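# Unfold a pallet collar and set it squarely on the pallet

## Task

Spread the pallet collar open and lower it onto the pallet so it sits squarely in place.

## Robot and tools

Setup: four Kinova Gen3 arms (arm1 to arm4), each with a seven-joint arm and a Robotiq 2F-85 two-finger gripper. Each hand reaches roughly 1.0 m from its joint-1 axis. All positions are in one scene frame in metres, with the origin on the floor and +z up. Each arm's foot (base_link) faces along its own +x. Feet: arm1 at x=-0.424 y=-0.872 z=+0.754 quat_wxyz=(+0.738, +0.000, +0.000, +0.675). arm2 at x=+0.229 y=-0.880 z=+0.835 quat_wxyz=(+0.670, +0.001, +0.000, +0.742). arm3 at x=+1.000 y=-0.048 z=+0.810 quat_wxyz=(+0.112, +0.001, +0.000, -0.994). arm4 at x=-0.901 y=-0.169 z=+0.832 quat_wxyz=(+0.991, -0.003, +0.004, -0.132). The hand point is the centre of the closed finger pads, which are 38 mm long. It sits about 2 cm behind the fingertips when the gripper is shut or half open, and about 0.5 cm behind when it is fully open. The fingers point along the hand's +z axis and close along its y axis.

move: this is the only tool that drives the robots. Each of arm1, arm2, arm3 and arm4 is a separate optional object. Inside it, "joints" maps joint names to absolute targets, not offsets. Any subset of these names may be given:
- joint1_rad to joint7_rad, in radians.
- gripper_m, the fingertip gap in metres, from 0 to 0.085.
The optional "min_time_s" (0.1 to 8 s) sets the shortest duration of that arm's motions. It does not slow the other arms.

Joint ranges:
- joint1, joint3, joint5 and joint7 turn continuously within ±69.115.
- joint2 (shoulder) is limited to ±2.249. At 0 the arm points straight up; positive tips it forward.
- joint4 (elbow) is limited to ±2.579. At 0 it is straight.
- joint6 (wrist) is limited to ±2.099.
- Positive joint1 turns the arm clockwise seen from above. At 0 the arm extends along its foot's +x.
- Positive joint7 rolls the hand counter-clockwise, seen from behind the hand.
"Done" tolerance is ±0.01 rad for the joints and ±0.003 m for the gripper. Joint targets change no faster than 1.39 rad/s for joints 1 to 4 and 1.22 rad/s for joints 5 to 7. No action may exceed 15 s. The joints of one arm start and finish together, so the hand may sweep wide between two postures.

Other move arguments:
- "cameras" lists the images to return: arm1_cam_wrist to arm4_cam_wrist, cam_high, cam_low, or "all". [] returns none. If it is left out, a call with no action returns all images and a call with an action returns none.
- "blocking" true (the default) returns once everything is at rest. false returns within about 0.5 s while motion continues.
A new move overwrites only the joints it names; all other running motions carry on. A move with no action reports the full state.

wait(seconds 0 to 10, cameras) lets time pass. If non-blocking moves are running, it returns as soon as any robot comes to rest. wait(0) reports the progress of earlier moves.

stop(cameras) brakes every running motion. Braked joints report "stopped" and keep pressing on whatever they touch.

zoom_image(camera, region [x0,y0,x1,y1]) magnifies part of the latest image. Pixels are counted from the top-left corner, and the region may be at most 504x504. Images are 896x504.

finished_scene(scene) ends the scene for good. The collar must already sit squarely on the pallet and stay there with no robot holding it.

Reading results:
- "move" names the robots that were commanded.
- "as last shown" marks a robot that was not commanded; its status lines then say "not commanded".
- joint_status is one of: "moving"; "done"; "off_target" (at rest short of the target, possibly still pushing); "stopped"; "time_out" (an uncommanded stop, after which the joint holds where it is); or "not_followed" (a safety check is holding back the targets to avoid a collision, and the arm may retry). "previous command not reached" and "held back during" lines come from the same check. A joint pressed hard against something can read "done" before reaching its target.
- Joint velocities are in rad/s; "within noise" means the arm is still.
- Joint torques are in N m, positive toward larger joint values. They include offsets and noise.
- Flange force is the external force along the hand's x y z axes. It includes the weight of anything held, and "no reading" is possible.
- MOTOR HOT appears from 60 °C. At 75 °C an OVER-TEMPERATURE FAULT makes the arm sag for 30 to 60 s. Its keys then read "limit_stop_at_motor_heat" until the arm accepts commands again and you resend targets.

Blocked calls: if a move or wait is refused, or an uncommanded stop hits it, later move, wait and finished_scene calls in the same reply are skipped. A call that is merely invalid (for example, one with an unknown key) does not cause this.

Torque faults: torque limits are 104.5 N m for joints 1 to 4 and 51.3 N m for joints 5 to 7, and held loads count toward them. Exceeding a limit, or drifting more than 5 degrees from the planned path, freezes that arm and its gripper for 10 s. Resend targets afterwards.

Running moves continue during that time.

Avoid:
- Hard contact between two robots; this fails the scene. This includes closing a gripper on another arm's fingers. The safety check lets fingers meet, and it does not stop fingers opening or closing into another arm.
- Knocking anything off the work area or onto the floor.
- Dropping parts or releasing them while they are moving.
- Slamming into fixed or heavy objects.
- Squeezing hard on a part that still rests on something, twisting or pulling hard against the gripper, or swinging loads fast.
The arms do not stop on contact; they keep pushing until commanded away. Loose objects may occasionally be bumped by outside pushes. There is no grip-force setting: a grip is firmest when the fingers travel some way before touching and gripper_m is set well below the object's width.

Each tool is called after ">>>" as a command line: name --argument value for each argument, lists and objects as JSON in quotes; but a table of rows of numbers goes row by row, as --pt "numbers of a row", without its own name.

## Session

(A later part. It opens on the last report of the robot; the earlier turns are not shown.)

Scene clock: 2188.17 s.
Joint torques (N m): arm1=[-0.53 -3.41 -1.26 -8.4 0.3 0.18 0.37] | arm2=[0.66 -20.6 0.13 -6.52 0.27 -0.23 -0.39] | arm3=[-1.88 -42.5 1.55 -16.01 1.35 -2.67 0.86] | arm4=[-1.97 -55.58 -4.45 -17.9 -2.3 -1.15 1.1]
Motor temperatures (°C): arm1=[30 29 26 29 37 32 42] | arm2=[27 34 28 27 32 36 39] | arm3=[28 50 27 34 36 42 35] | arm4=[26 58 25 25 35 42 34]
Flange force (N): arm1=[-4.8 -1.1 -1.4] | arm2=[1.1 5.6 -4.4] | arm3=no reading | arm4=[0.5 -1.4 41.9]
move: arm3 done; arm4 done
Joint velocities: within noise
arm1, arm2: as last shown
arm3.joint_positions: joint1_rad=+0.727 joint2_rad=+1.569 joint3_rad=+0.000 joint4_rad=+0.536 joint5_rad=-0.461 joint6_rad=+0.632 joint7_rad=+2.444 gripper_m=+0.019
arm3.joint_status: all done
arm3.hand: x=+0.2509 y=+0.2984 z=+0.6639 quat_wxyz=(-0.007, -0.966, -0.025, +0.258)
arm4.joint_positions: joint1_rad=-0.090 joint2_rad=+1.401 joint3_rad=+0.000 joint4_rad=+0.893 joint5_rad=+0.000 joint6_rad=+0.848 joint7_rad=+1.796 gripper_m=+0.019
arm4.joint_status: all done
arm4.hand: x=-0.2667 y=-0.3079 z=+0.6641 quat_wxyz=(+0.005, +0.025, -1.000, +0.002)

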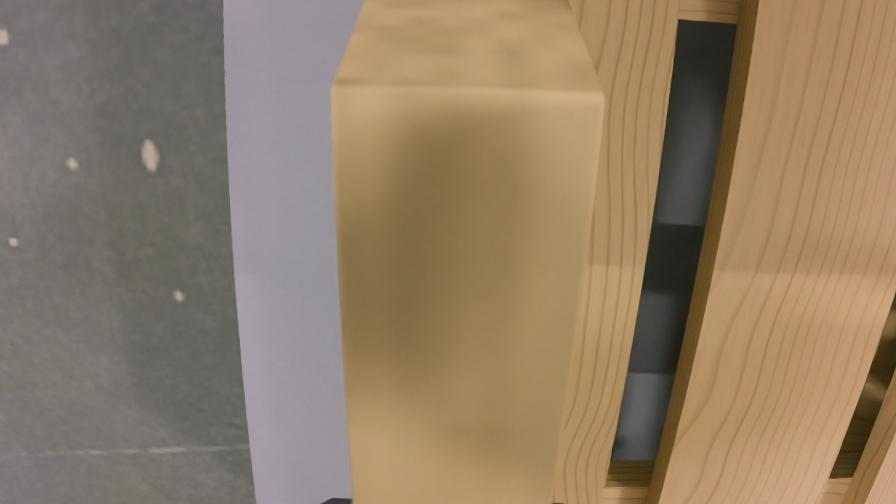

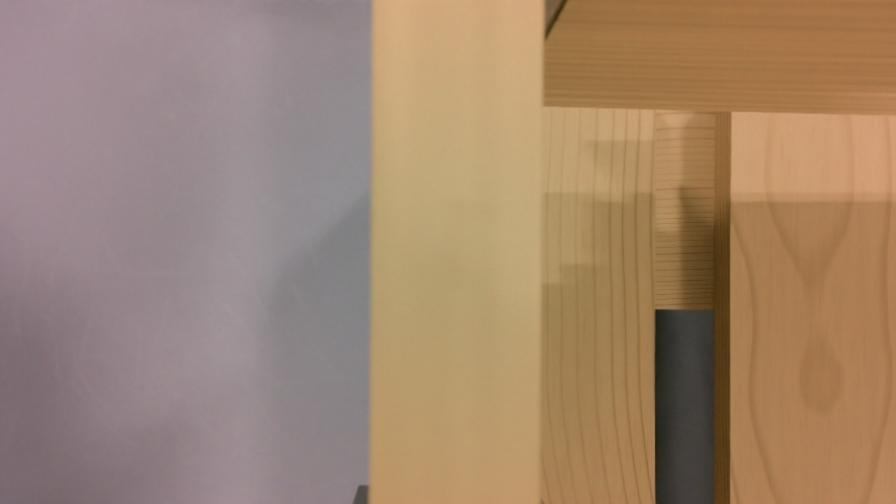

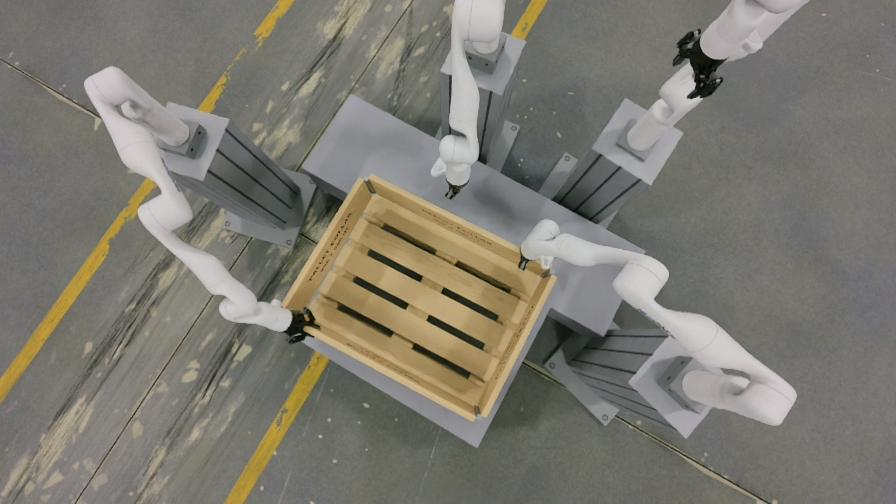

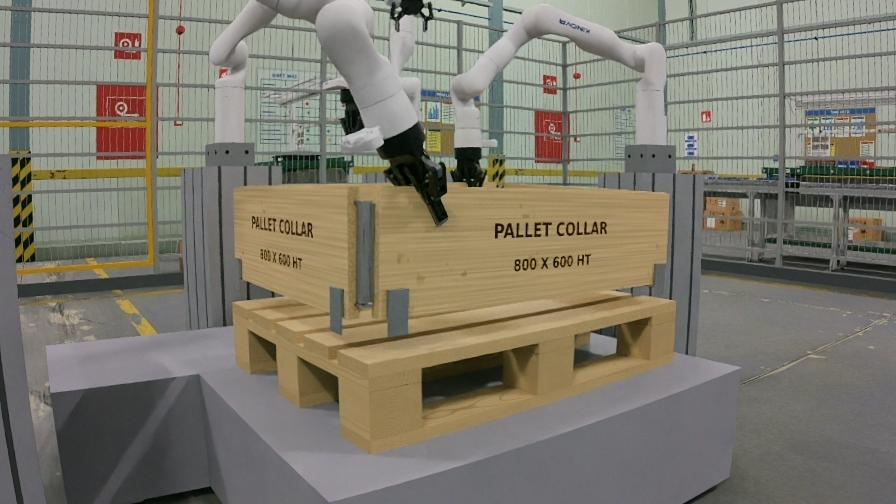

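>>> move --arm3 '{"joints":{"joint1_rad":0.7279,"joint2_rad":1.604,"joint4_rad":0.4907,"joint5_rad":-0.4554,"joint6_rad":0.6413,"joint7_rad":2.4367},"min_time_s":1.2}' --arm4 '{"joints":{"joint1_rad":-0.0913,"joint2_rad":1.4223,"joint4_rad":0.8835,"joint6_rad":0.8358,"joint7_rad":1.7949},"min_time_s":1.2}' --cameras '["cam_low","cam_high"]'

>>> zoom_image --camera "cam_low" --region '[290, 270, 430, 390]'

>>> zoom_image --camera "cam_low" --region '[220, 240, 320, 330]'

>>> zoom_image --camera "cam_low" --region '[600, 240, 700, 330]'

Scene clock: 2204.60 s.
Joint torques (N m): arm1=[-0.55 -3.46 -1.27 -8.45 0.26 0.18 0.44] | arm2=[0.64 -20.62 0.15 -6.49 0.29 -0.25 -0.39] | arm3=[-2.2 -42.62 1.44 -16.04 1.32 -2.39 0.98] | arm4=[-2.02 -55.03 -4.49 -17.37 -2.25 -0.86 1.06]
Motor temperatures (°C): arm1=[30 29 26 29 37 32 42] | arm2=[27 34 28 27 32 36 39] | arm3=[28 51 27 34 36 42 35] | arm4=[26 59 25 26 35 42 34]
Flange force (N): arm1=[-4.9 -1.0 -1.3] | arm2=[1.1 5.4 -4.4] | arm3=no reading | arm4=[0.6 -1.5 41.6]
move: arm3 done; arm4 done
Joint velocities: within noise
arm1, arm2: as last shown
arm3.joint_positions: joint1_rad=+0.728 joint2_rad=+1.604 joint3_rad=+0.000 joint4_rad=+0.491 joint5_rad=-0.455 joint6_rad=+0.641 joint7_rad=+2.437 gripper_m=+0.019
arm3.joint_status: all done
arm3.hand: x=+0.2500 y=+0.2993 z=+0.6519 quat_wxyz=(-0.007, -0.966, -0.025, +0.258)
arm4.joint_positions: joint1_rad=-0.091 joint2_rad=+1.422 joint3_rad=+0.000 joint4_rad=+0.884 joint5_rad=+0.000 joint6_rad=+0.836 joint7_rad=+1.795 gripper_m=+0.019
arm4.joint_status: all done
arm4.hand: x=-0.2679 y=-0.3070 z=+0.6521 quat_wxyz=(+0.005, +0.025, -1.000, +0.002)
pictures: cam_high, cam_low

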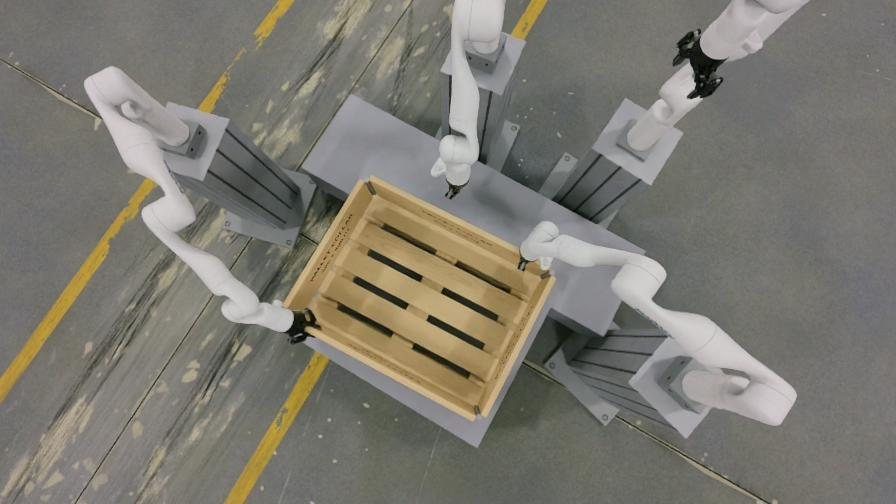

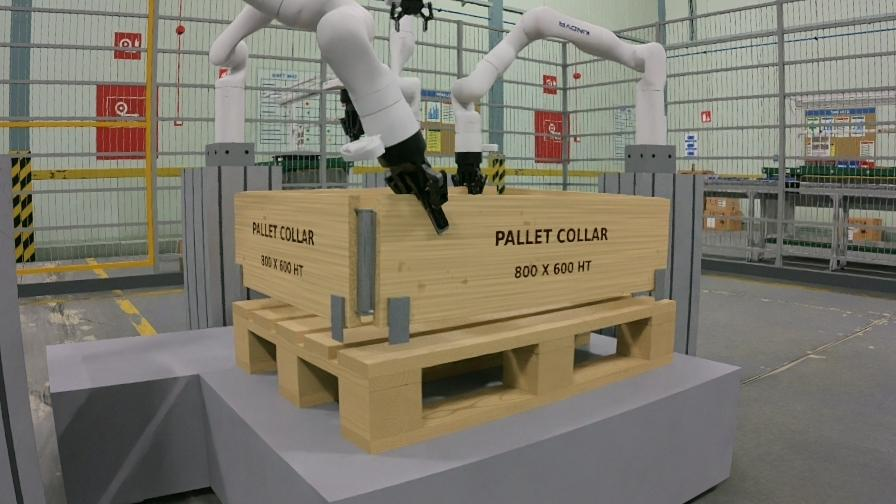

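Scaled by 3.600 from the camera's image (finer frame: 1280x720).

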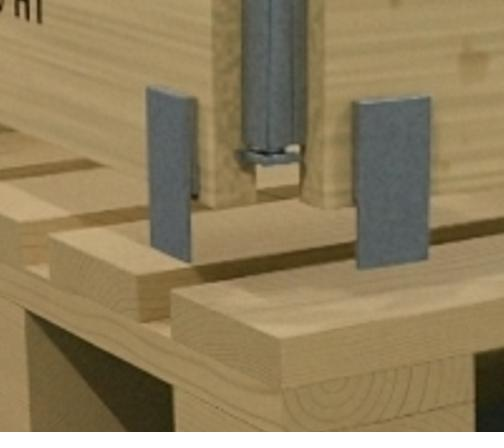

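Scaled by 5.040 from the camera's image (finer frame: 1280x720).

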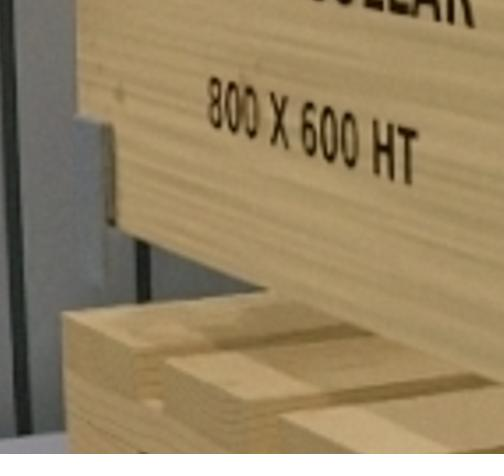

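Scaled by 5.040 from the camera's image (finer frame: 1280x720).

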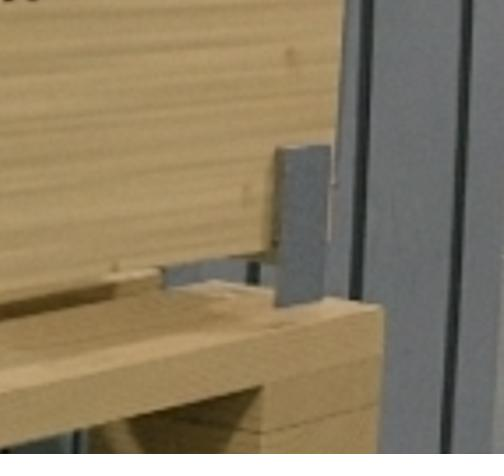

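>>> move --arm3 '{"joints":{"joint1_rad":0.7279,"joint2_rad":1.6352,"joint4_rad":0.4555,"joint5_rad":-0.453,"joint6_rad":0.6449,"joint7_rad":2.4338},"min_time_s":1.2}' --arm4 '{"joints":{"joint1_rad":-0.0913,"joint2_rad":1.4473,"joint4_rad":0.8652,"joint6_rad":0.8291,"joint7_rad":1.7949},"min_time_s":1.2}' --cameras '["cam_low","arm4_cam_wrist"]'

>>> zoom_image --camera "cam_low" --region '[290, 270, 430, 390]'

>>> zoom_image --camera "cam_low" --region '[220, 240, 320, 330]'

>>> zoom_image --camera "cam_low" --region '[600, 240, 700, 330]'

Scene clock: 2319.67 s.
Joint torques (N m): arm1=[-0.52 -3.43 -1.31 -8.37 0.28 0.19 0.4] | arm2=[0.53 -20.65 0.2 -6.53 0.25 -0.28 -0.36] | arm3=[-2.27 -42.23 1.48 -15.8 1.34 -2.19 0.94] | arm4=[-2.07 -54.77 -4.39 -17.26 -2.18 -0.95 1.07]
Motor temperatures (°C): arm1=[30 29 26 29 37 32 42] | arm2=[27 34 28 27 32 36 39] | arm3=[28 49 27 34 36 42 35] | arm4=[26 63 26 28 35 42 34]
Flange force (N): arm1=[-5.0 -1.2 -1.6] | arm2=[1.2 5.3 -4.4] | arm3=no reading | arm4=[0.9 -1.5 40.9]
move: arm3 done; arm4 done
MOTOR HOT: the motor of arm4's joint2_rad reports 63 °C; the controller stops that arm at 75 °C. To cool a motor, set the load down, stop pushing, or move to a pose that needs little force.
Joint velocities: within noise
arm1, arm2: as last shown
arm3.joint_positions: joint1_rad=+0.728 joint2_rad=+1.635 joint3_rad=+0.000 joint4_rad=+0.455 joint5_rad=-0.453 joint6_rad=+0.645 joint7_rad=+2.434 gripper_m=+0.019
arm3.joint_status: all done
arm3.hand: x=+0.2500 y=+0.2993 z=+0.6399 quat_wxyz=(-0.007, -0.966, -0.025, +0.258)
arm4.joint_positions: joint1_rad=-0.091 joint2_rad=+1.447 joint3_rad=+0.000 joint4_rad=+0.865 joint5_rad=+0.000 joint6_rad=+0.829 joint7_rad=+1.795 gripper_m=+0.019
arm4.joint_status: all done
arm4.hand: x=-0.2680 y=-0.3071 z=+0.6402 quat_wxyz=(+0.005, +0.025, -1.000, +0.002)
pictures: arm4_cam_wrist, cam_low

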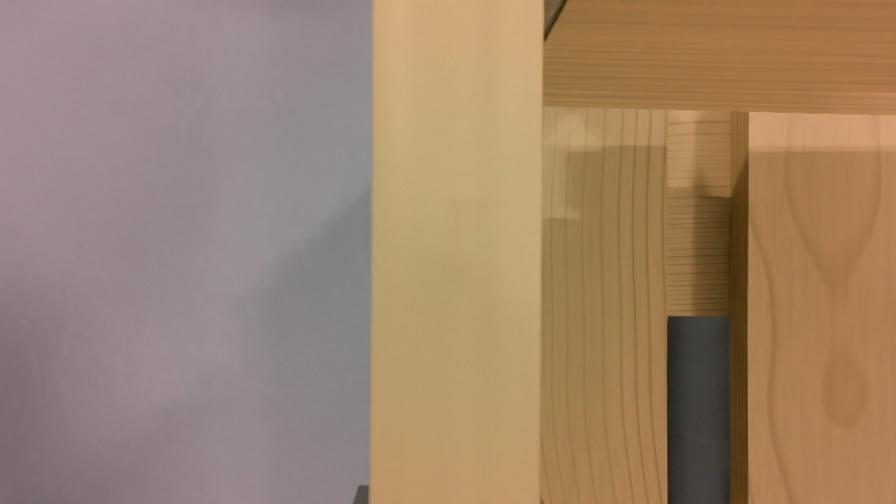

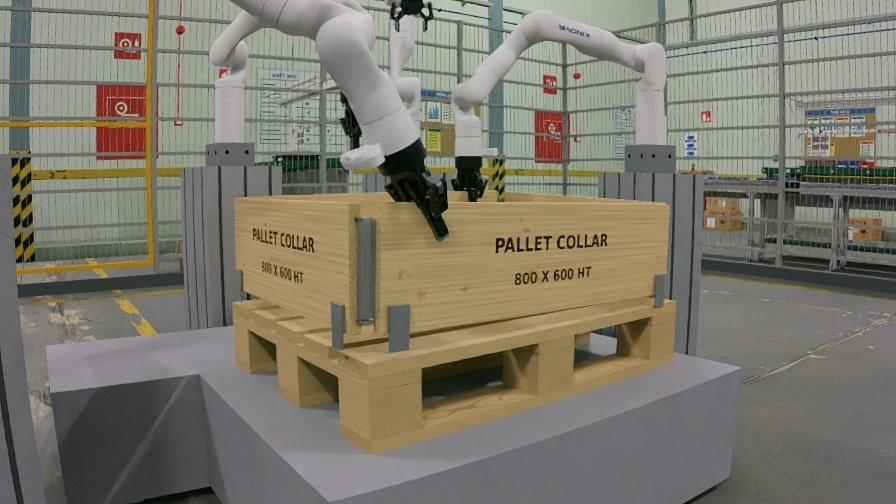

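Scaled by 3.600 from the camera's image (finer frame: 1280x720).

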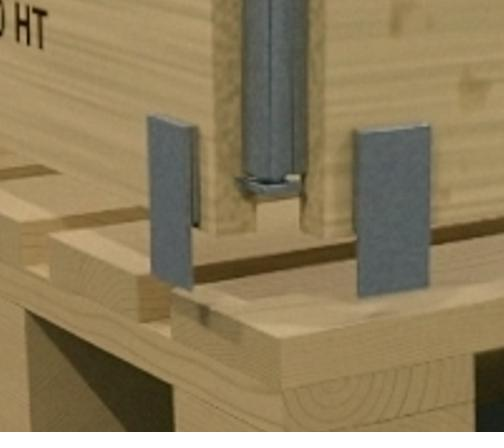

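Scaled by 5.040 from the camera's image (finer frame: 1280x720).

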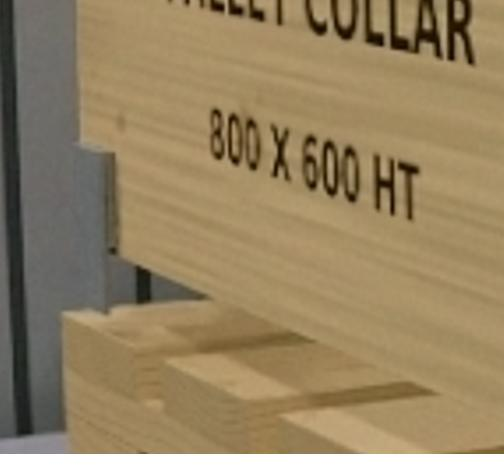

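Scaled by 5.040 from the camera's image (finer frame: 1280x720).

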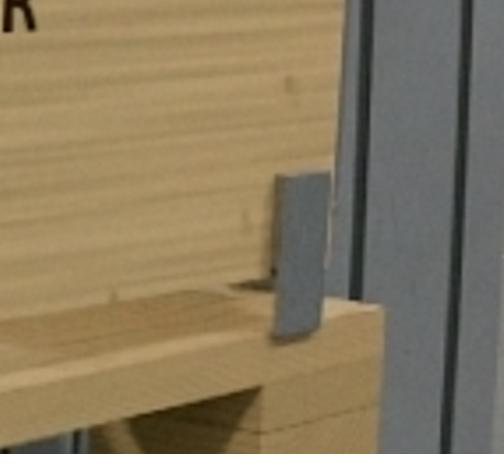

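>>> move --arm3 '{"joints":{"joint1_rad":0.7279,"joint2_rad":1.6744,"joint4_rad":0.4072,"joint5_rad":-0.4478,"joint6_rad":0.653,"joint7_rad":2.4273},"min_time_s":1.2}' --arm4 '{"joints":{"joint1_rad":-0.0913,"joint2_rad":1.46,"joint4_rad":0.8554,"joint6_rad":0.8262,"joint7_rad":1.7949},"min_time_s":1.2}' --cameras '["cam_low","arm3_cam_wrist"]'

>>> zoom_image --camera "cam_low" --region '[290, 270, 430, 390]'

>>> zoom_image --camera "cam_low" --region '[220, 240, 320, 330]'

>>> zoom_image --camera "cam_low" --region '[600, 240, 700, 330]'

Scene clock: 2379.87 s.
Joint torques (N m): arm1=[-0.57 -3.46 -1.33 -8.4 0.29 0.2 0.33] | arm2=[0.57 -20.75 0.11 -6.5 0.23 -0.25 -0.37] | arm3=[-4.04 -40.66 -0.45 -14.57 0.13 -0.46 0.35] | arm4=[-2.41 -50.11 -3.58 -15.5 -1.6 -1.03 0.76]
Motor temperatures (°C): arm1=[30 29 26 29 37 32 42] | arm2=[27 34 28 27 32 36 39] | arm3=[28 48 27 35 36 42 35] | arm4=[26 64 26 29 35 42 34]
Flange force (N): arm1=[-5.1 -1.4 -1.4] | arm2=[1.1 5.2 -4.1] | arm3=no reading | arm4=[0.4 -2.7 33.8]
move: arm3 done; arm4 done
MOTOR HOT: still on. The motor of arm4's joint2_rad reports 64 °C.
Joint velocities: within noise
arm1, arm2: as last shown
arm3.joint_positions: joint1_rad=+0.728 joint2_rad=+1.674 joint3_rad=+0.000 joint4_rad=+0.407 joint5_rad=-0.448 joint6_rad=+0.653 joint7_rad=+2.427 gripper_m=+0.019
arm3.joint_status: all done
arm3.hand: x=+0.2500 y=+0.2994 z=+0.6259 quat_wxyz=(-0.007, -0.966, -0.025, +0.258)
arm4.joint_positions: joint1_rad=-0.091 joint2_rad=+1.460 joint3_rad=+0.000 joint4_rad=+0.855 joint5_rad=+0.000 joint6_rad=+0.826 joint7_rad=+1.795 gripper_m=+0.019
arm4.joint_status: all done
arm4.hand: x=-0.2680 y=-0.3071 z=+0.6342 quat_wxyz=(+0.005, +0.025, -1.000, +0.002)
pictures: arm3_cam_wrist, cam_low

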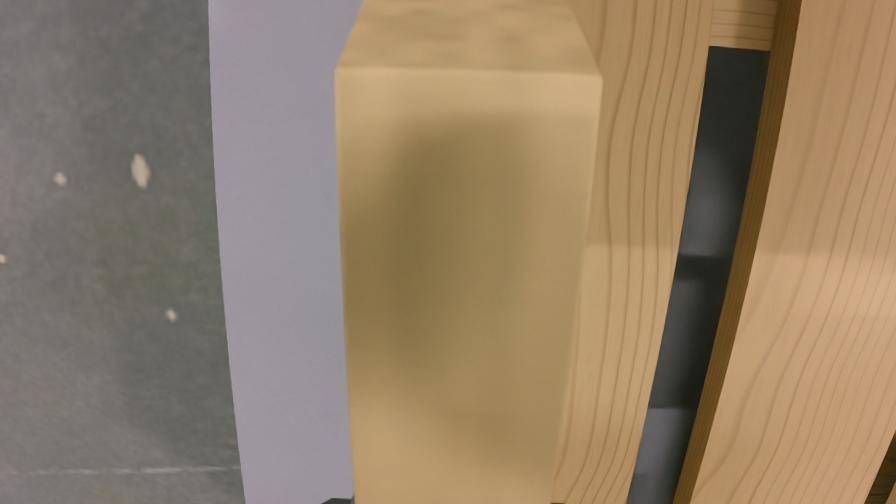

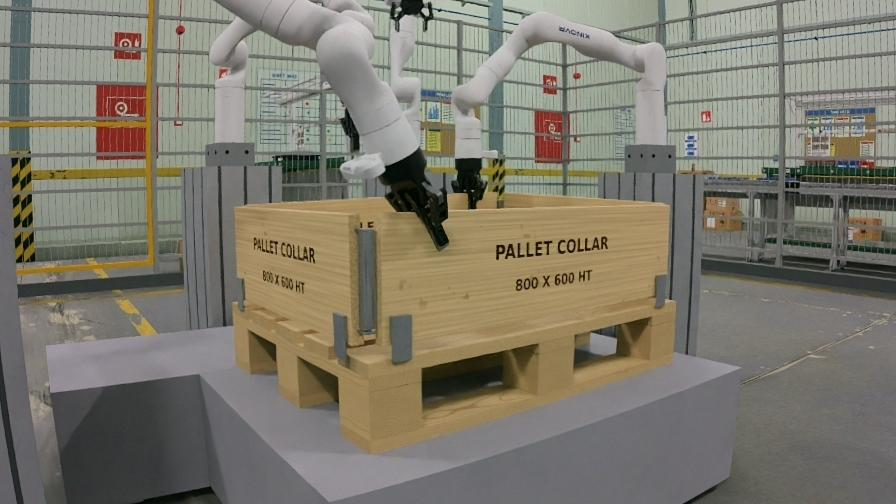

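Scaled by 3.600 from the camera's image (finer frame: 1280x720).

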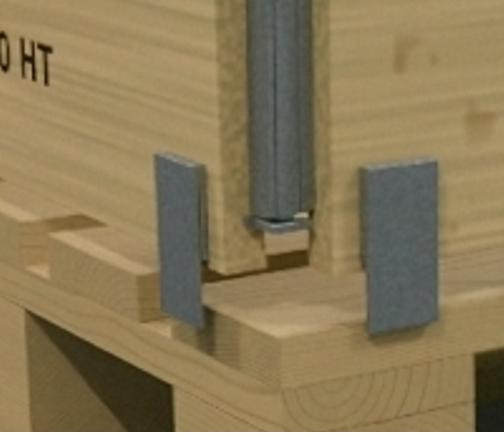

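Scaled by 5.040 from the camera's image (finer frame: 1280x720).

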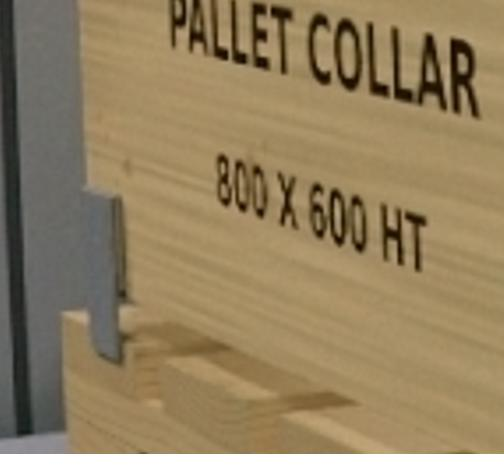

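Scaled by 5.040 from the camera's image (finer frame: 1280x720).

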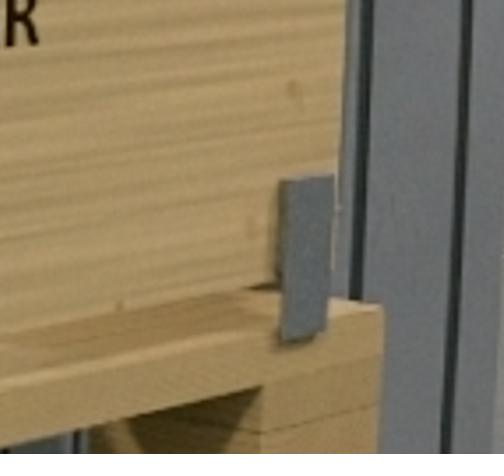

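>>> move --arm3 '{"joints":{"joint1_rad":0.7279,"joint2_rad":1.6986,"joint4_rad":0.3753,"joint5_rad":-0.4435,"joint6_rad":0.6599,"joint7_rad":2.4218},"min_time_s":1.2}' --arm4 '{"joints":{"joint1_rad":-0.0913,"joint2_rad":1.4773,"joint4_rad":0.8417,"joint6_rad":0.8226,"joint7_rad":1.7949},"min_time_s":1.2}'

>>> move --arm3 '{"joints":{"joint1_rad":0.7279,"joint2_rad":1.7246,"joint4_rad":0.3391,"joint5_rad":-0.438,"joint6_rad":0.6692,"joint7_rad":2.4147},"min_time_s":1.2}' --arm4 '{"joints":{"joint1_rad":-0.0913,"joint2_rad":1.4947,"joint4_rad":0.8271,"joint6_rad":0.8198,"joint7_rad":1.7949},"min_time_s":1.2}' --cameras '["cam_low","cam_high","arm4_cam_wrist"]'

>>> zoom_image --camera "cam_low" --region '[290, 270, 430, 390]'

>>> zoom_image --camera "cam_low" --region '[220, 240, 320, 330]'

>>> zoom_image --camera "cam_low" --region '[600, 240, 700, 330]'

Scene clock: 2416.97 s.
Joint torques (N m): arm1=[-0.56 -3.46 -1.33 -8.35 0.27 0.18 0.43] | arm2=[0.65 -20.59 0.22 -6.47 0.3 -0.21 -0.35] | arm3=[1.13 -39.17 0.94 -11.69 0.81 1.82 0.57] | arm4=[-1.9 -47.01 -2.68 -13.53 -1.07 -0.17 0.7]
Motor temperatures (°C): arm1=[30 29 26 29 37 32 42] | arm2=[27 34 28 27 32 36 39] | arm3=[28 47 27 34 36 41 35] | arm4=[26 64 26 29 35 42 34]
Flange force (N): arm1=[-5.0 -1.1 -1.7] | arm2=[1.0 5.5 -4.3] | arm3=no reading | arm4=[-1.4 -2.4 30.8]
move: arm3 done; arm4 done
MOTOR HOT: still on. The motor of arm4's joint2_rad reports 64 °C.
Joint velocities: within noise
arm1, arm2: as last shown
arm3.joint_positions: joint1_rad=+0.728 joint2_rad=+1.699 joint3_rad=+0.000 joint4_rad=+0.375 joint5_rad=-0.443 joint6_rad=+0.660 joint7_rad=+2.422 gripper_m=+0.019
arm3.joint_status: all done
arm3.hand: x=+0.2500 y=+0.2994 z=+0.6180 quat_wxyz=(-0.007, -0.966, -0.025, +0.258)
arm4.joint_positions: joint1_rad=-0.091 joint2_rad=+1.477 joint3_rad=+0.000 joint4_rad=+0.842 joint5_rad=+0.000 joint6_rad=+0.823 joint7_rad=+1.795 gripper_m=+0.019
arm4.joint_status: all done
arm4.hand: x=-0.2681 y=-0.3071 z=+0.6261 quat_wxyz=(+0.005, +0.025, -1.000, +0.002)
pictures: none

Scene clock: 2418.47 s.
Joint torques (N m): arm1=[-0.57 -3.44 -1.32 -8.42 0.28 0.19 0.39] | arm2=[0.6 -20.65 0.24 -6.47 0.3 -0.24 -0.39] | arm3=[1.49 -37.74 1.21 -10.88 0.97 2.24 0.56] | arm4=[-1.71 -46.09 -2.47 -12.85 -0.97 0.03 0.69]
Motor temperatures (°C): arm1=[30 29 26 29 37 32 42] | arm2=[27 34 28 27 32 36 39] | arm3=[28 47 27 34 36 41 35] | arm4=[26 63 26 29 35 42 34]
Flange force (N): arm1=[-5.0 -1.2 -1.4] | arm2=[1.1 5.2 -4.3] | arm3=no reading | arm4=[-2.7 -2.5 30.0]
move: arm3 done; arm4 done
MOTOR HOT: still on. The motor of arm4's joint2_rad reports 63 °C.
Joint velocities: within noise
arm1, arm2: as last shown
arm3.joint_positions: joint1_rad=+0.728 joint2_rad=+1.725 joint3_rad=+0.000 joint4_rad=+0.339 joint5_rad=-0.438 joint6_rad=+0.669 joint7_rad=+2.415 gripper_m=+0.019
arm3.joint_status: all done
arm3.hand: x=+0.2500 y=+0.2993 z=+0.6099 quat_wxyz=(-0.007, -0.966, -0.025, +0.258)
arm4.joint_positions: joint1_rad=-0.091 joint2_rad=+1.495 joint3_rad=+0.000 joint4_rad=+0.827 joint5_rad=+0.000 joint6_rad=+0.820 joint7_rad=+1.795 gripper_m=+0.019
arm4.joint_status: all done
arm4.hand: x=-0.2681 y=-0.3072 z=+0.6182 quat_wxyz=(+0.005, +0.025, -1.000, +0.002)
pictures: arm4_cam_wrist, cam_high, cam_low

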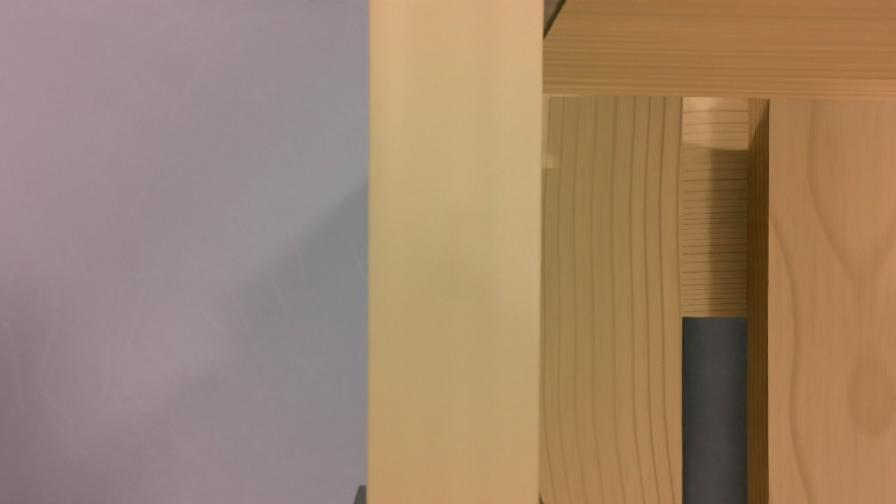

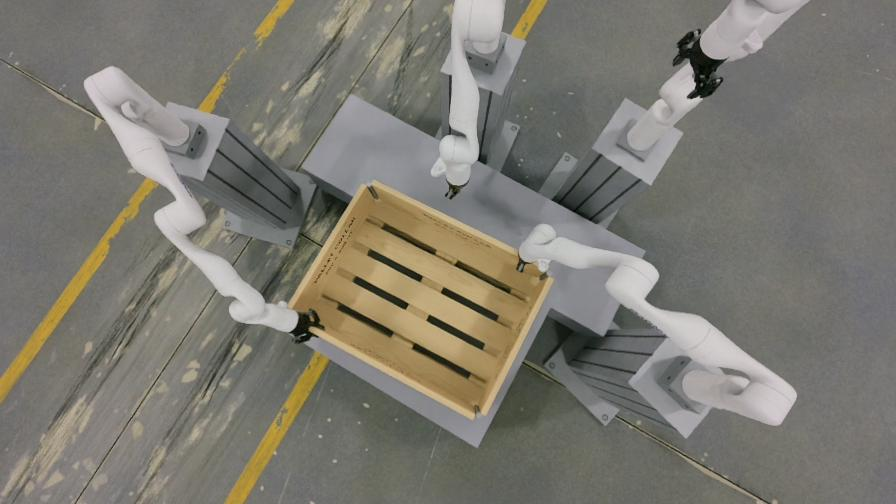

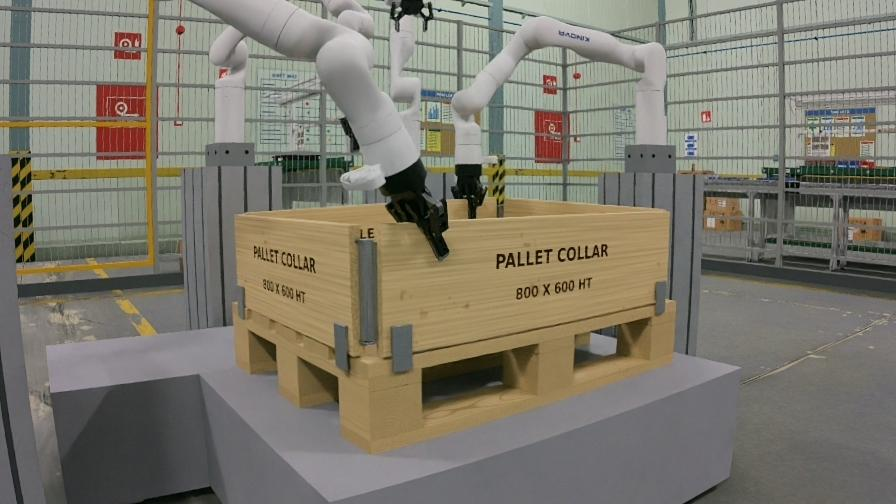

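Scaled by 3.600 from the camera's image (finer frame: 1280x720).

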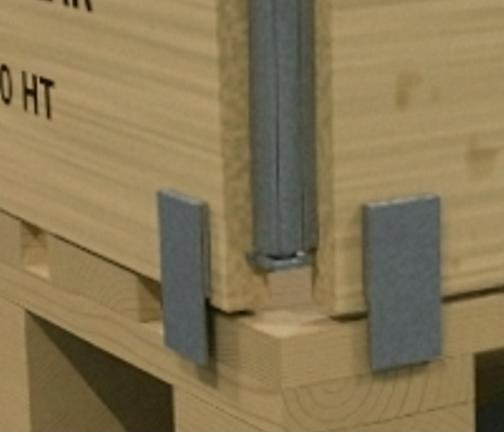

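Scaled by 5.040 from the camera's image (finer frame: 1280x720).

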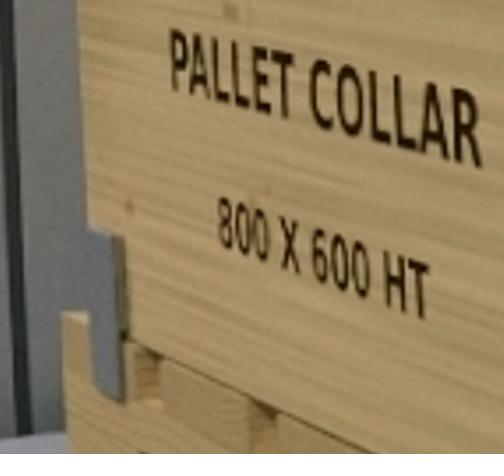

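Scaled by 5.040 from the camera's image (finer frame: 1280x720).

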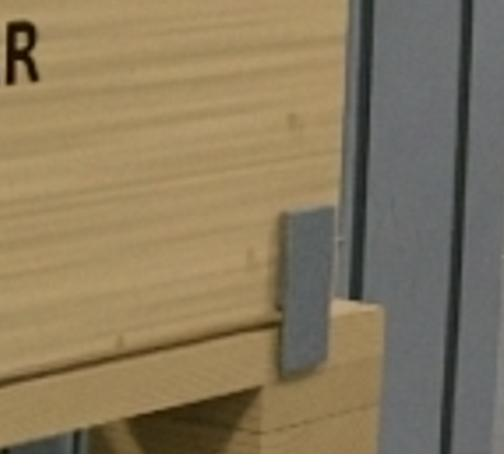

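>>> move --arm3 '{"joints":{"joint1_rad":0.7279,"joint2_rad":1.7384,"joint4_rad":0.3189,"joint5_rad":-0.4346,"joint6_rad":0.675,"joint7_rad":2.4105},"min_time_s":1}' --arm4 '{"joints":{"joint1_rad":-0.0913,"joint2_rad":1.508,"joint4_rad":0.8156,"joint6_rad":0.818,"joint7_rad":1.7949},"min_time_s":1}' --cameras '["cam_low"]'

>>> zoom_image --camera "cam_low" --region '[290, 270, 430, 390]'

>>> zoom_image --camera "cam_low" --region '[600, 240, 700, 330]'

Scene clock: 2440.60 s.
Joint torques (N m): arm1=[-0.58 -3.44 -1.3 -8.42 0.29 0.21 0.38] | arm2=[0.63 -20.58 0.17 -6.57 0.27 -0.19 -0.38] | arm3=[2.88 -33.15 1.56 -8.31 1.18 2.8 0.56] | arm4=[-2.52 -41.78 -2.93 -13.08 -1.14 -1.06 0.52]
Motor temperatures (°C): arm1=[30 29 26 29 37 32 42] | arm2=[27 35 28 27 32 36 39] | arm3=[28 47 27 34 36 42 35] | arm4=[26 63 25 28 35 42 34]
Flange force (N): arm1=[-5.0 -1.2 -1.3] | arm2=[1.2 5.9 -4.3] | arm3=no reading | arm4=[4.6 -2.1 19.6]
move: arm3 done; arm4 done
MOTOR HOT: still on. The motor of arm4's joint2_rad reports 63 °C.
Joint velocities: within noise
arm1.joint_positions: joint1_rad=+0.363 joint2_rad=-0.351 joint3_rad=-0.093 joint4_rad=+1.581 joint5_rad=-0.023 joint6_rad=+1.975 joint7_rad=+1.182 gripper_m=+0.085
arm1.joint_status: not commanded
arm1.hand: x=-0.3653 y=-0.7538 z=+1.2277 quat_wxyz=(+0.019, +0.401, -0.916, +0.027)
arm2.joint_positions: joint1_rad=-0.275 joint2_rad=+0.980 joint3_rad=+0.000 joint4_rad=+1.472 joint5_rad=+0.000 joint6_rad=+0.689 joint7_rad=+2.765 gripper_m=+0.000
arm2.joint_status: not commanded
arm2.hand: x=+0.0496 y=-0.3603 z=+0.8016 quat_wxyz=(-0.001, +1.000, +0.000, -0.001)
arm3.joint_positions: joint1_rad=+0.728 joint2_rad=+1.738 joint3_rad=+0.000 joint4_rad=+0.319 joint5_rad=-0.435 joint6_rad=+0.675 joint7_rad=+2.410 gripper_m=+0.019
arm3.joint_status: all done
arm3.hand: x=+0.2500 y=+0.2993 z=+0.6060 quat_wxyz=(-0.007, -0.966, -0.025, +0.258)
arm4.joint_positions: joint1_rad=-0.091 joint2_rad=+1.508 joint3_rad=+0.000 joint4_rad=+0.816 joint5_rad=+0.000 joint6_rad=+0.818 joint7_rad=+1.795 gripper_m=+0.019
arm4.joint_status: all done
arm4.hand: x=-0.2682 y=-0.3072 z=+0.6122 quat_wxyz=(+0.005, +0.025, -1.000, +0.002)

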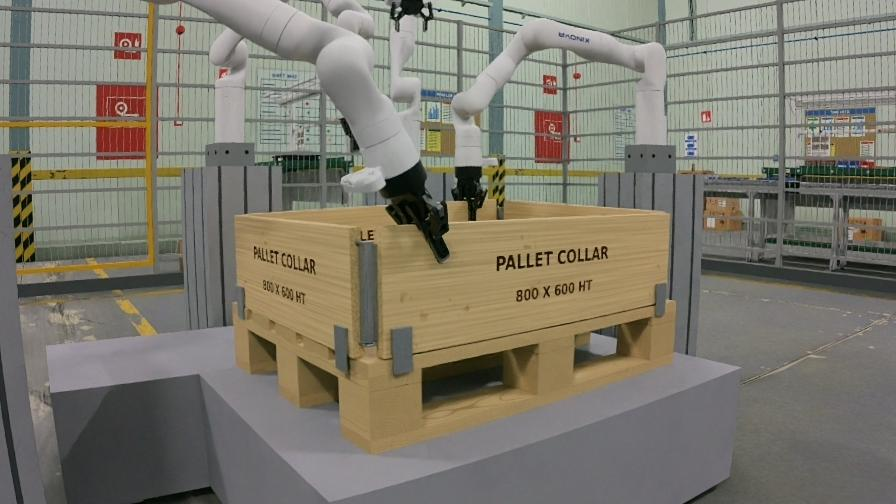

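Scaled by 3.600 from the camera's image (finer frame: 1280x720).

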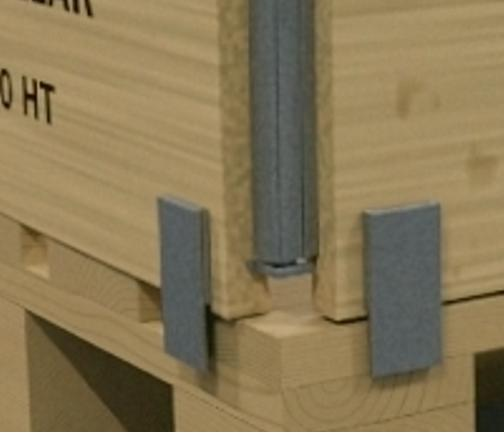

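Scaled by 5.040 from the camera's image (finer frame: 1280x720).

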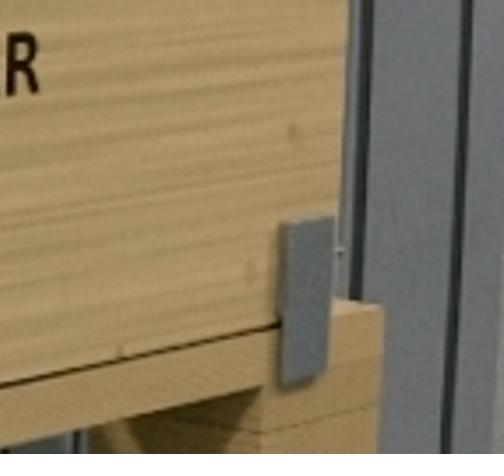

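>>> move --arm3 '{"joints":{"joint1_rad":0.7279,"joint2_rad":1.7531,"joint4_rad":0.2971,"joint5_rad":-0.4309,"joint6_rad":0.6814,"joint7_rad":2.4057},"min_time_s":1}' --arm4 '{"joints":{"joint1_rad":-0.0913,"joint2_rad":1.5215,"joint4_rad":0.8036,"joint6_rad":0.8165,"joint7_rad":1.7949},"min_time_s":1}' --cameras '["cam_low","cam_high","arm4_cam_wrist"]'

>>> zoom_image --camera "cam_low" --region '[290, 270, 430, 390]'

>>> zoom_image --camera "cam_low" --region '[600, 240, 700, 330]'

>>> zoom_image --camera "cam_low" --region '[220, 240, 320, 330]'

Scene clock: 2465.53 s.
Joint torques (N m): arm1=[-0.55 -3.41 -1.27 -8.41 0.28 0.2 0.38] | arm2=[0.57 -20.6 0.14 -6.45 0.24 -0.24 -0.33] | arm3=[-0.31 -19.03 1.29 -6.3 1.32 -1.15 0.61] | arm4=[-3.7 -37.61 -3.3 -10.76 -1.15 0.18 0.34]
Motor temperatures (°C): arm1=[30 29 26 29 37 32 42] | arm2=[27 35 28 27 32 36 39] | arm3=[28 46 27 34 35 42 35] | arm4=[26 62 25 28 35 42 34]
Flange force (N): arm1=[-4.9 -1.1 -1.4] | arm2=[1.0 5.2 -4.4] | arm3=no reading | arm4=[5.0 -4.2 15.1]
move: arm3 done; arm4 done
MOTOR HOT: still on. The motor of arm4's joint2_rad reports 62 °C.
Joint velocities: within noise
arm1, arm2: as last shown
arm3.joint_positions: joint1_rad=+0.728 joint2_rad=+1.753 joint3_rad=+0.000 joint4_rad=+0.297 joint5_rad=-0.431 joint6_rad=+0.681 joint7_rad=+2.406 gripper_m=+0.019
arm3.joint_status: all done
arm3.hand: x=+0.2500 y=+0.2994 z=+0.6019 quat_wxyz=(-0.007, -0.966, -0.025, +0.258)
arm4.joint_positions: joint1_rad=-0.091 joint2_rad=+1.521 joint3_rad=+0.000 joint4_rad=+0.804 joint5_rad=+0.000 joint6_rad=+0.817 joint7_rad=+1.795 gripper_m=+0.019
arm4.joint_status: all done
arm4.hand: x=-0.2683 y=-0.3072 z=+0.6062 quat_wxyz=(+0.005, +0.025, -1.000, +0.002)
pictures: arm4_cam_wrist, cam_high, cam_low

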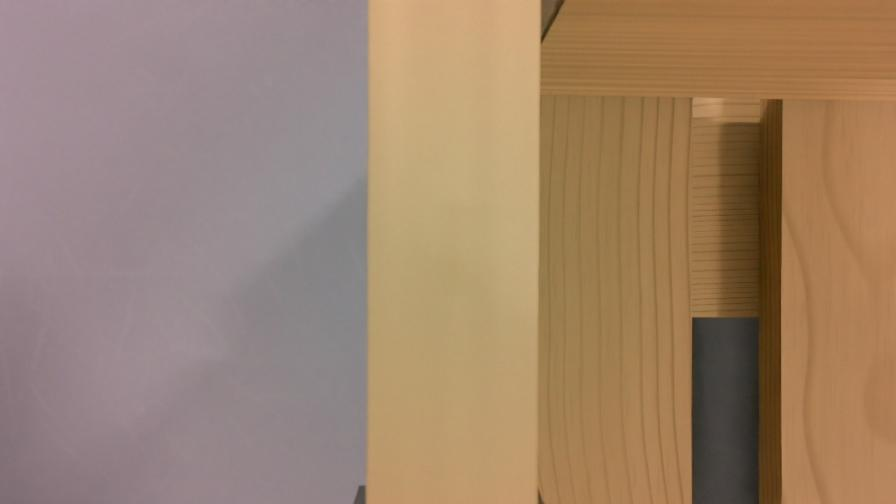

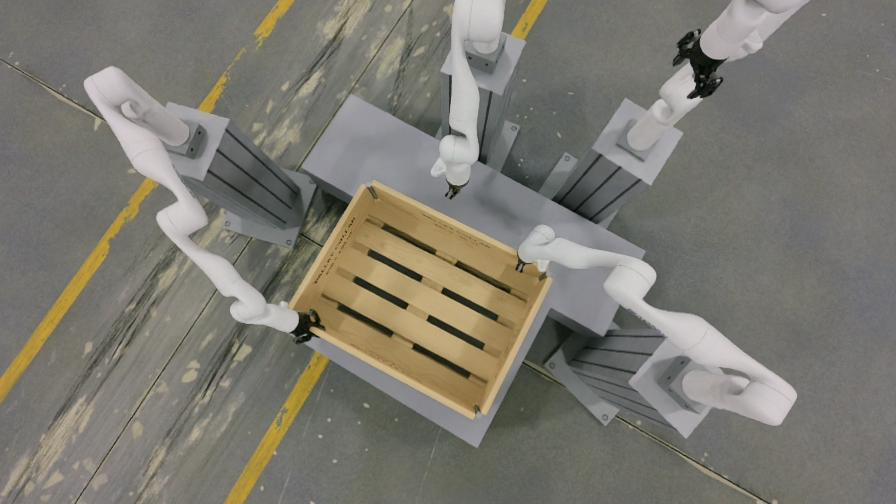

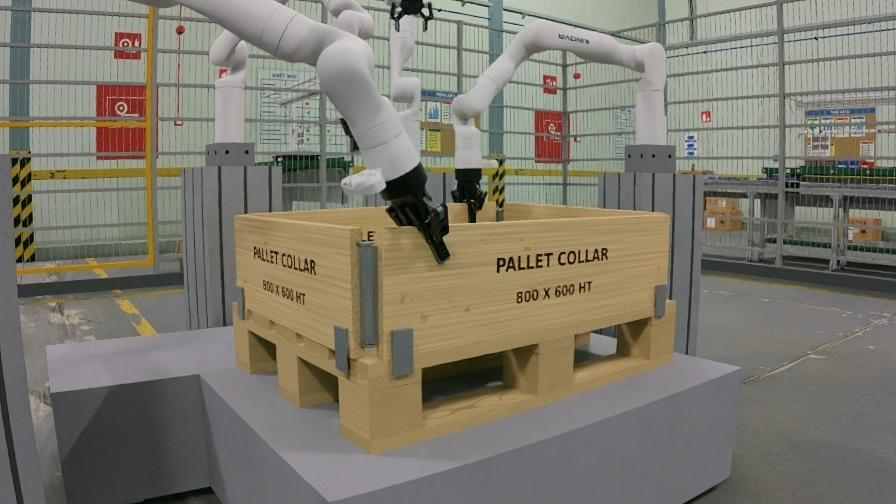

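Scaled by 3.600 from the camera's image (finer frame: 1280x720).

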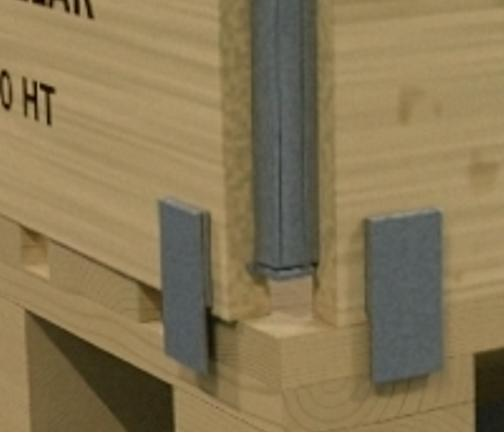

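Scaled by 5.040 from the camera's image (finer frame: 1280x720).

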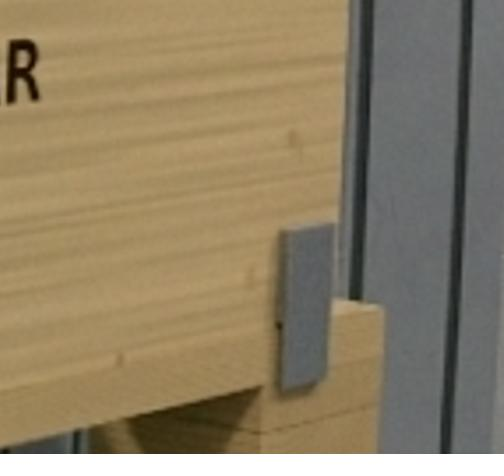

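Scaled by 5.040 from the camera's image (finer frame: 1280x720).

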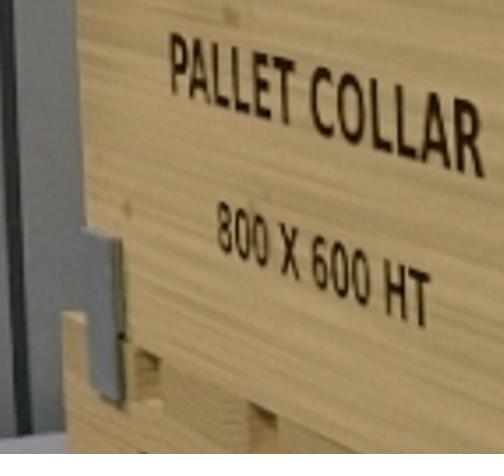

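>>> zoom_image --camera "cam_high" --region '[450, 220, 590, 430]'

>>> zoom_image --camera "cam_low" --region '[500, 180, 720, 380]'

Scaled by 2.400 from the camera's image (finer frame: 1280x720).

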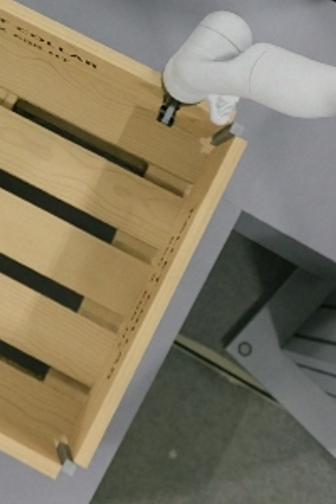

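Scaled by 2.291 from the camera's image (finer frame: 1280x720).

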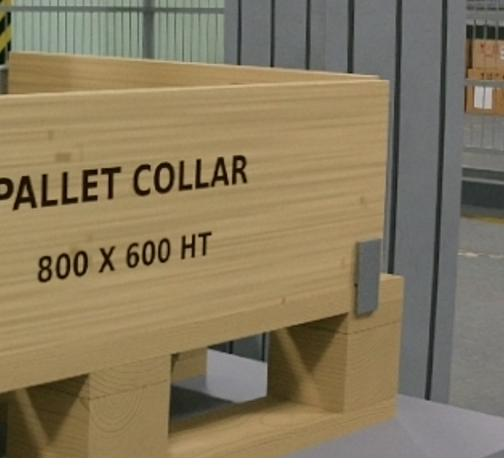

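>>> move --arm4 '{"joints":{"joint1_rad":-0.0913,"joint2_rad":1.5351,"joint4_rad":0.7911,"joint6_rad":0.8154,"joint7_rad":1.7949},"min_time_s":1}' --cameras '["cam_low"]'

Scene clock: 2491.40 s.
Joint torques (N m): arm1=[-0.56 -3.46 -1.29 -8.41 0.28 0.2 0.4] | arm2=[0.58 -20.66 0.13 -6.45 0.26 -0.25 -0.36] | arm3=[2.27 -19.17 1.9 -5.11 1.6 0.19 0.51] | arm4=[-3.76 -34.59 -2.87 -9.68 -0.85 0.58 0.28]
Motor temperatures (°C): arm1=[30 29 26 29 37 32 42] | arm2=[27 35 28 27 32 36 39] | arm3=[28 44 27 34 35 41 35] | arm4=[26 60 25 28 35 41 34]
Flange force (N): arm1=[-5.0 -1.1 -1.4] | arm2=[1.0 5.1 -4.3] | arm3=no reading | arm4=[6.7 -3.9 10.5]
move: arm4 done
MOTOR HOT: still on. The motor of arm4's joint2_rad reports 60 °C.
Joint velocities: within noise
arm1, arm2: as last shown
arm3.joint_positions: joint1_rad=+0.728 joint2_rad=+1.753 joint3_rad=+0.000 joint4_rad=+0.297 joint5_rad=-0.431 joint6_rad=+0.681 joint7_rad=+2.406 gripper_m=+0.019
arm3.joint_status: not commanded
arm3.hand: x=+0.2500 y=+0.2993 z=+0.6019 quat_wxyz=(-0.007, -0.966, -0.025, +0.258)
arm4.joint_positions: joint1_rad=-0.091 joint2_rad=+1.535 joint3_rad=+0.000 joint4_rad=+0.791 joint5_rad=+0.000 joint6_rad=+0.815 joint7_rad=+1.795 gripper_m=+0.019
arm4.joint_status: all done
arm4.hand: x=-0.2683 y=-0.3073 z=+0.6002 quat_wxyz=(+0.005, +0.025, -1.000, +0.002)

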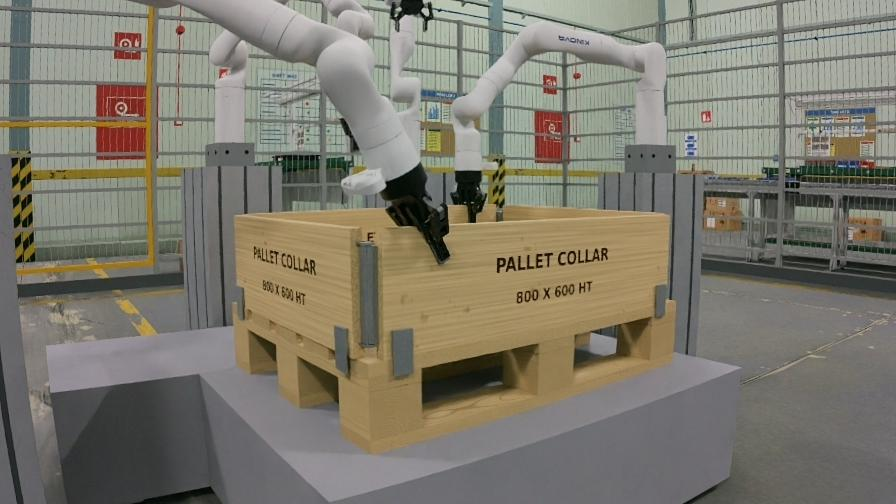

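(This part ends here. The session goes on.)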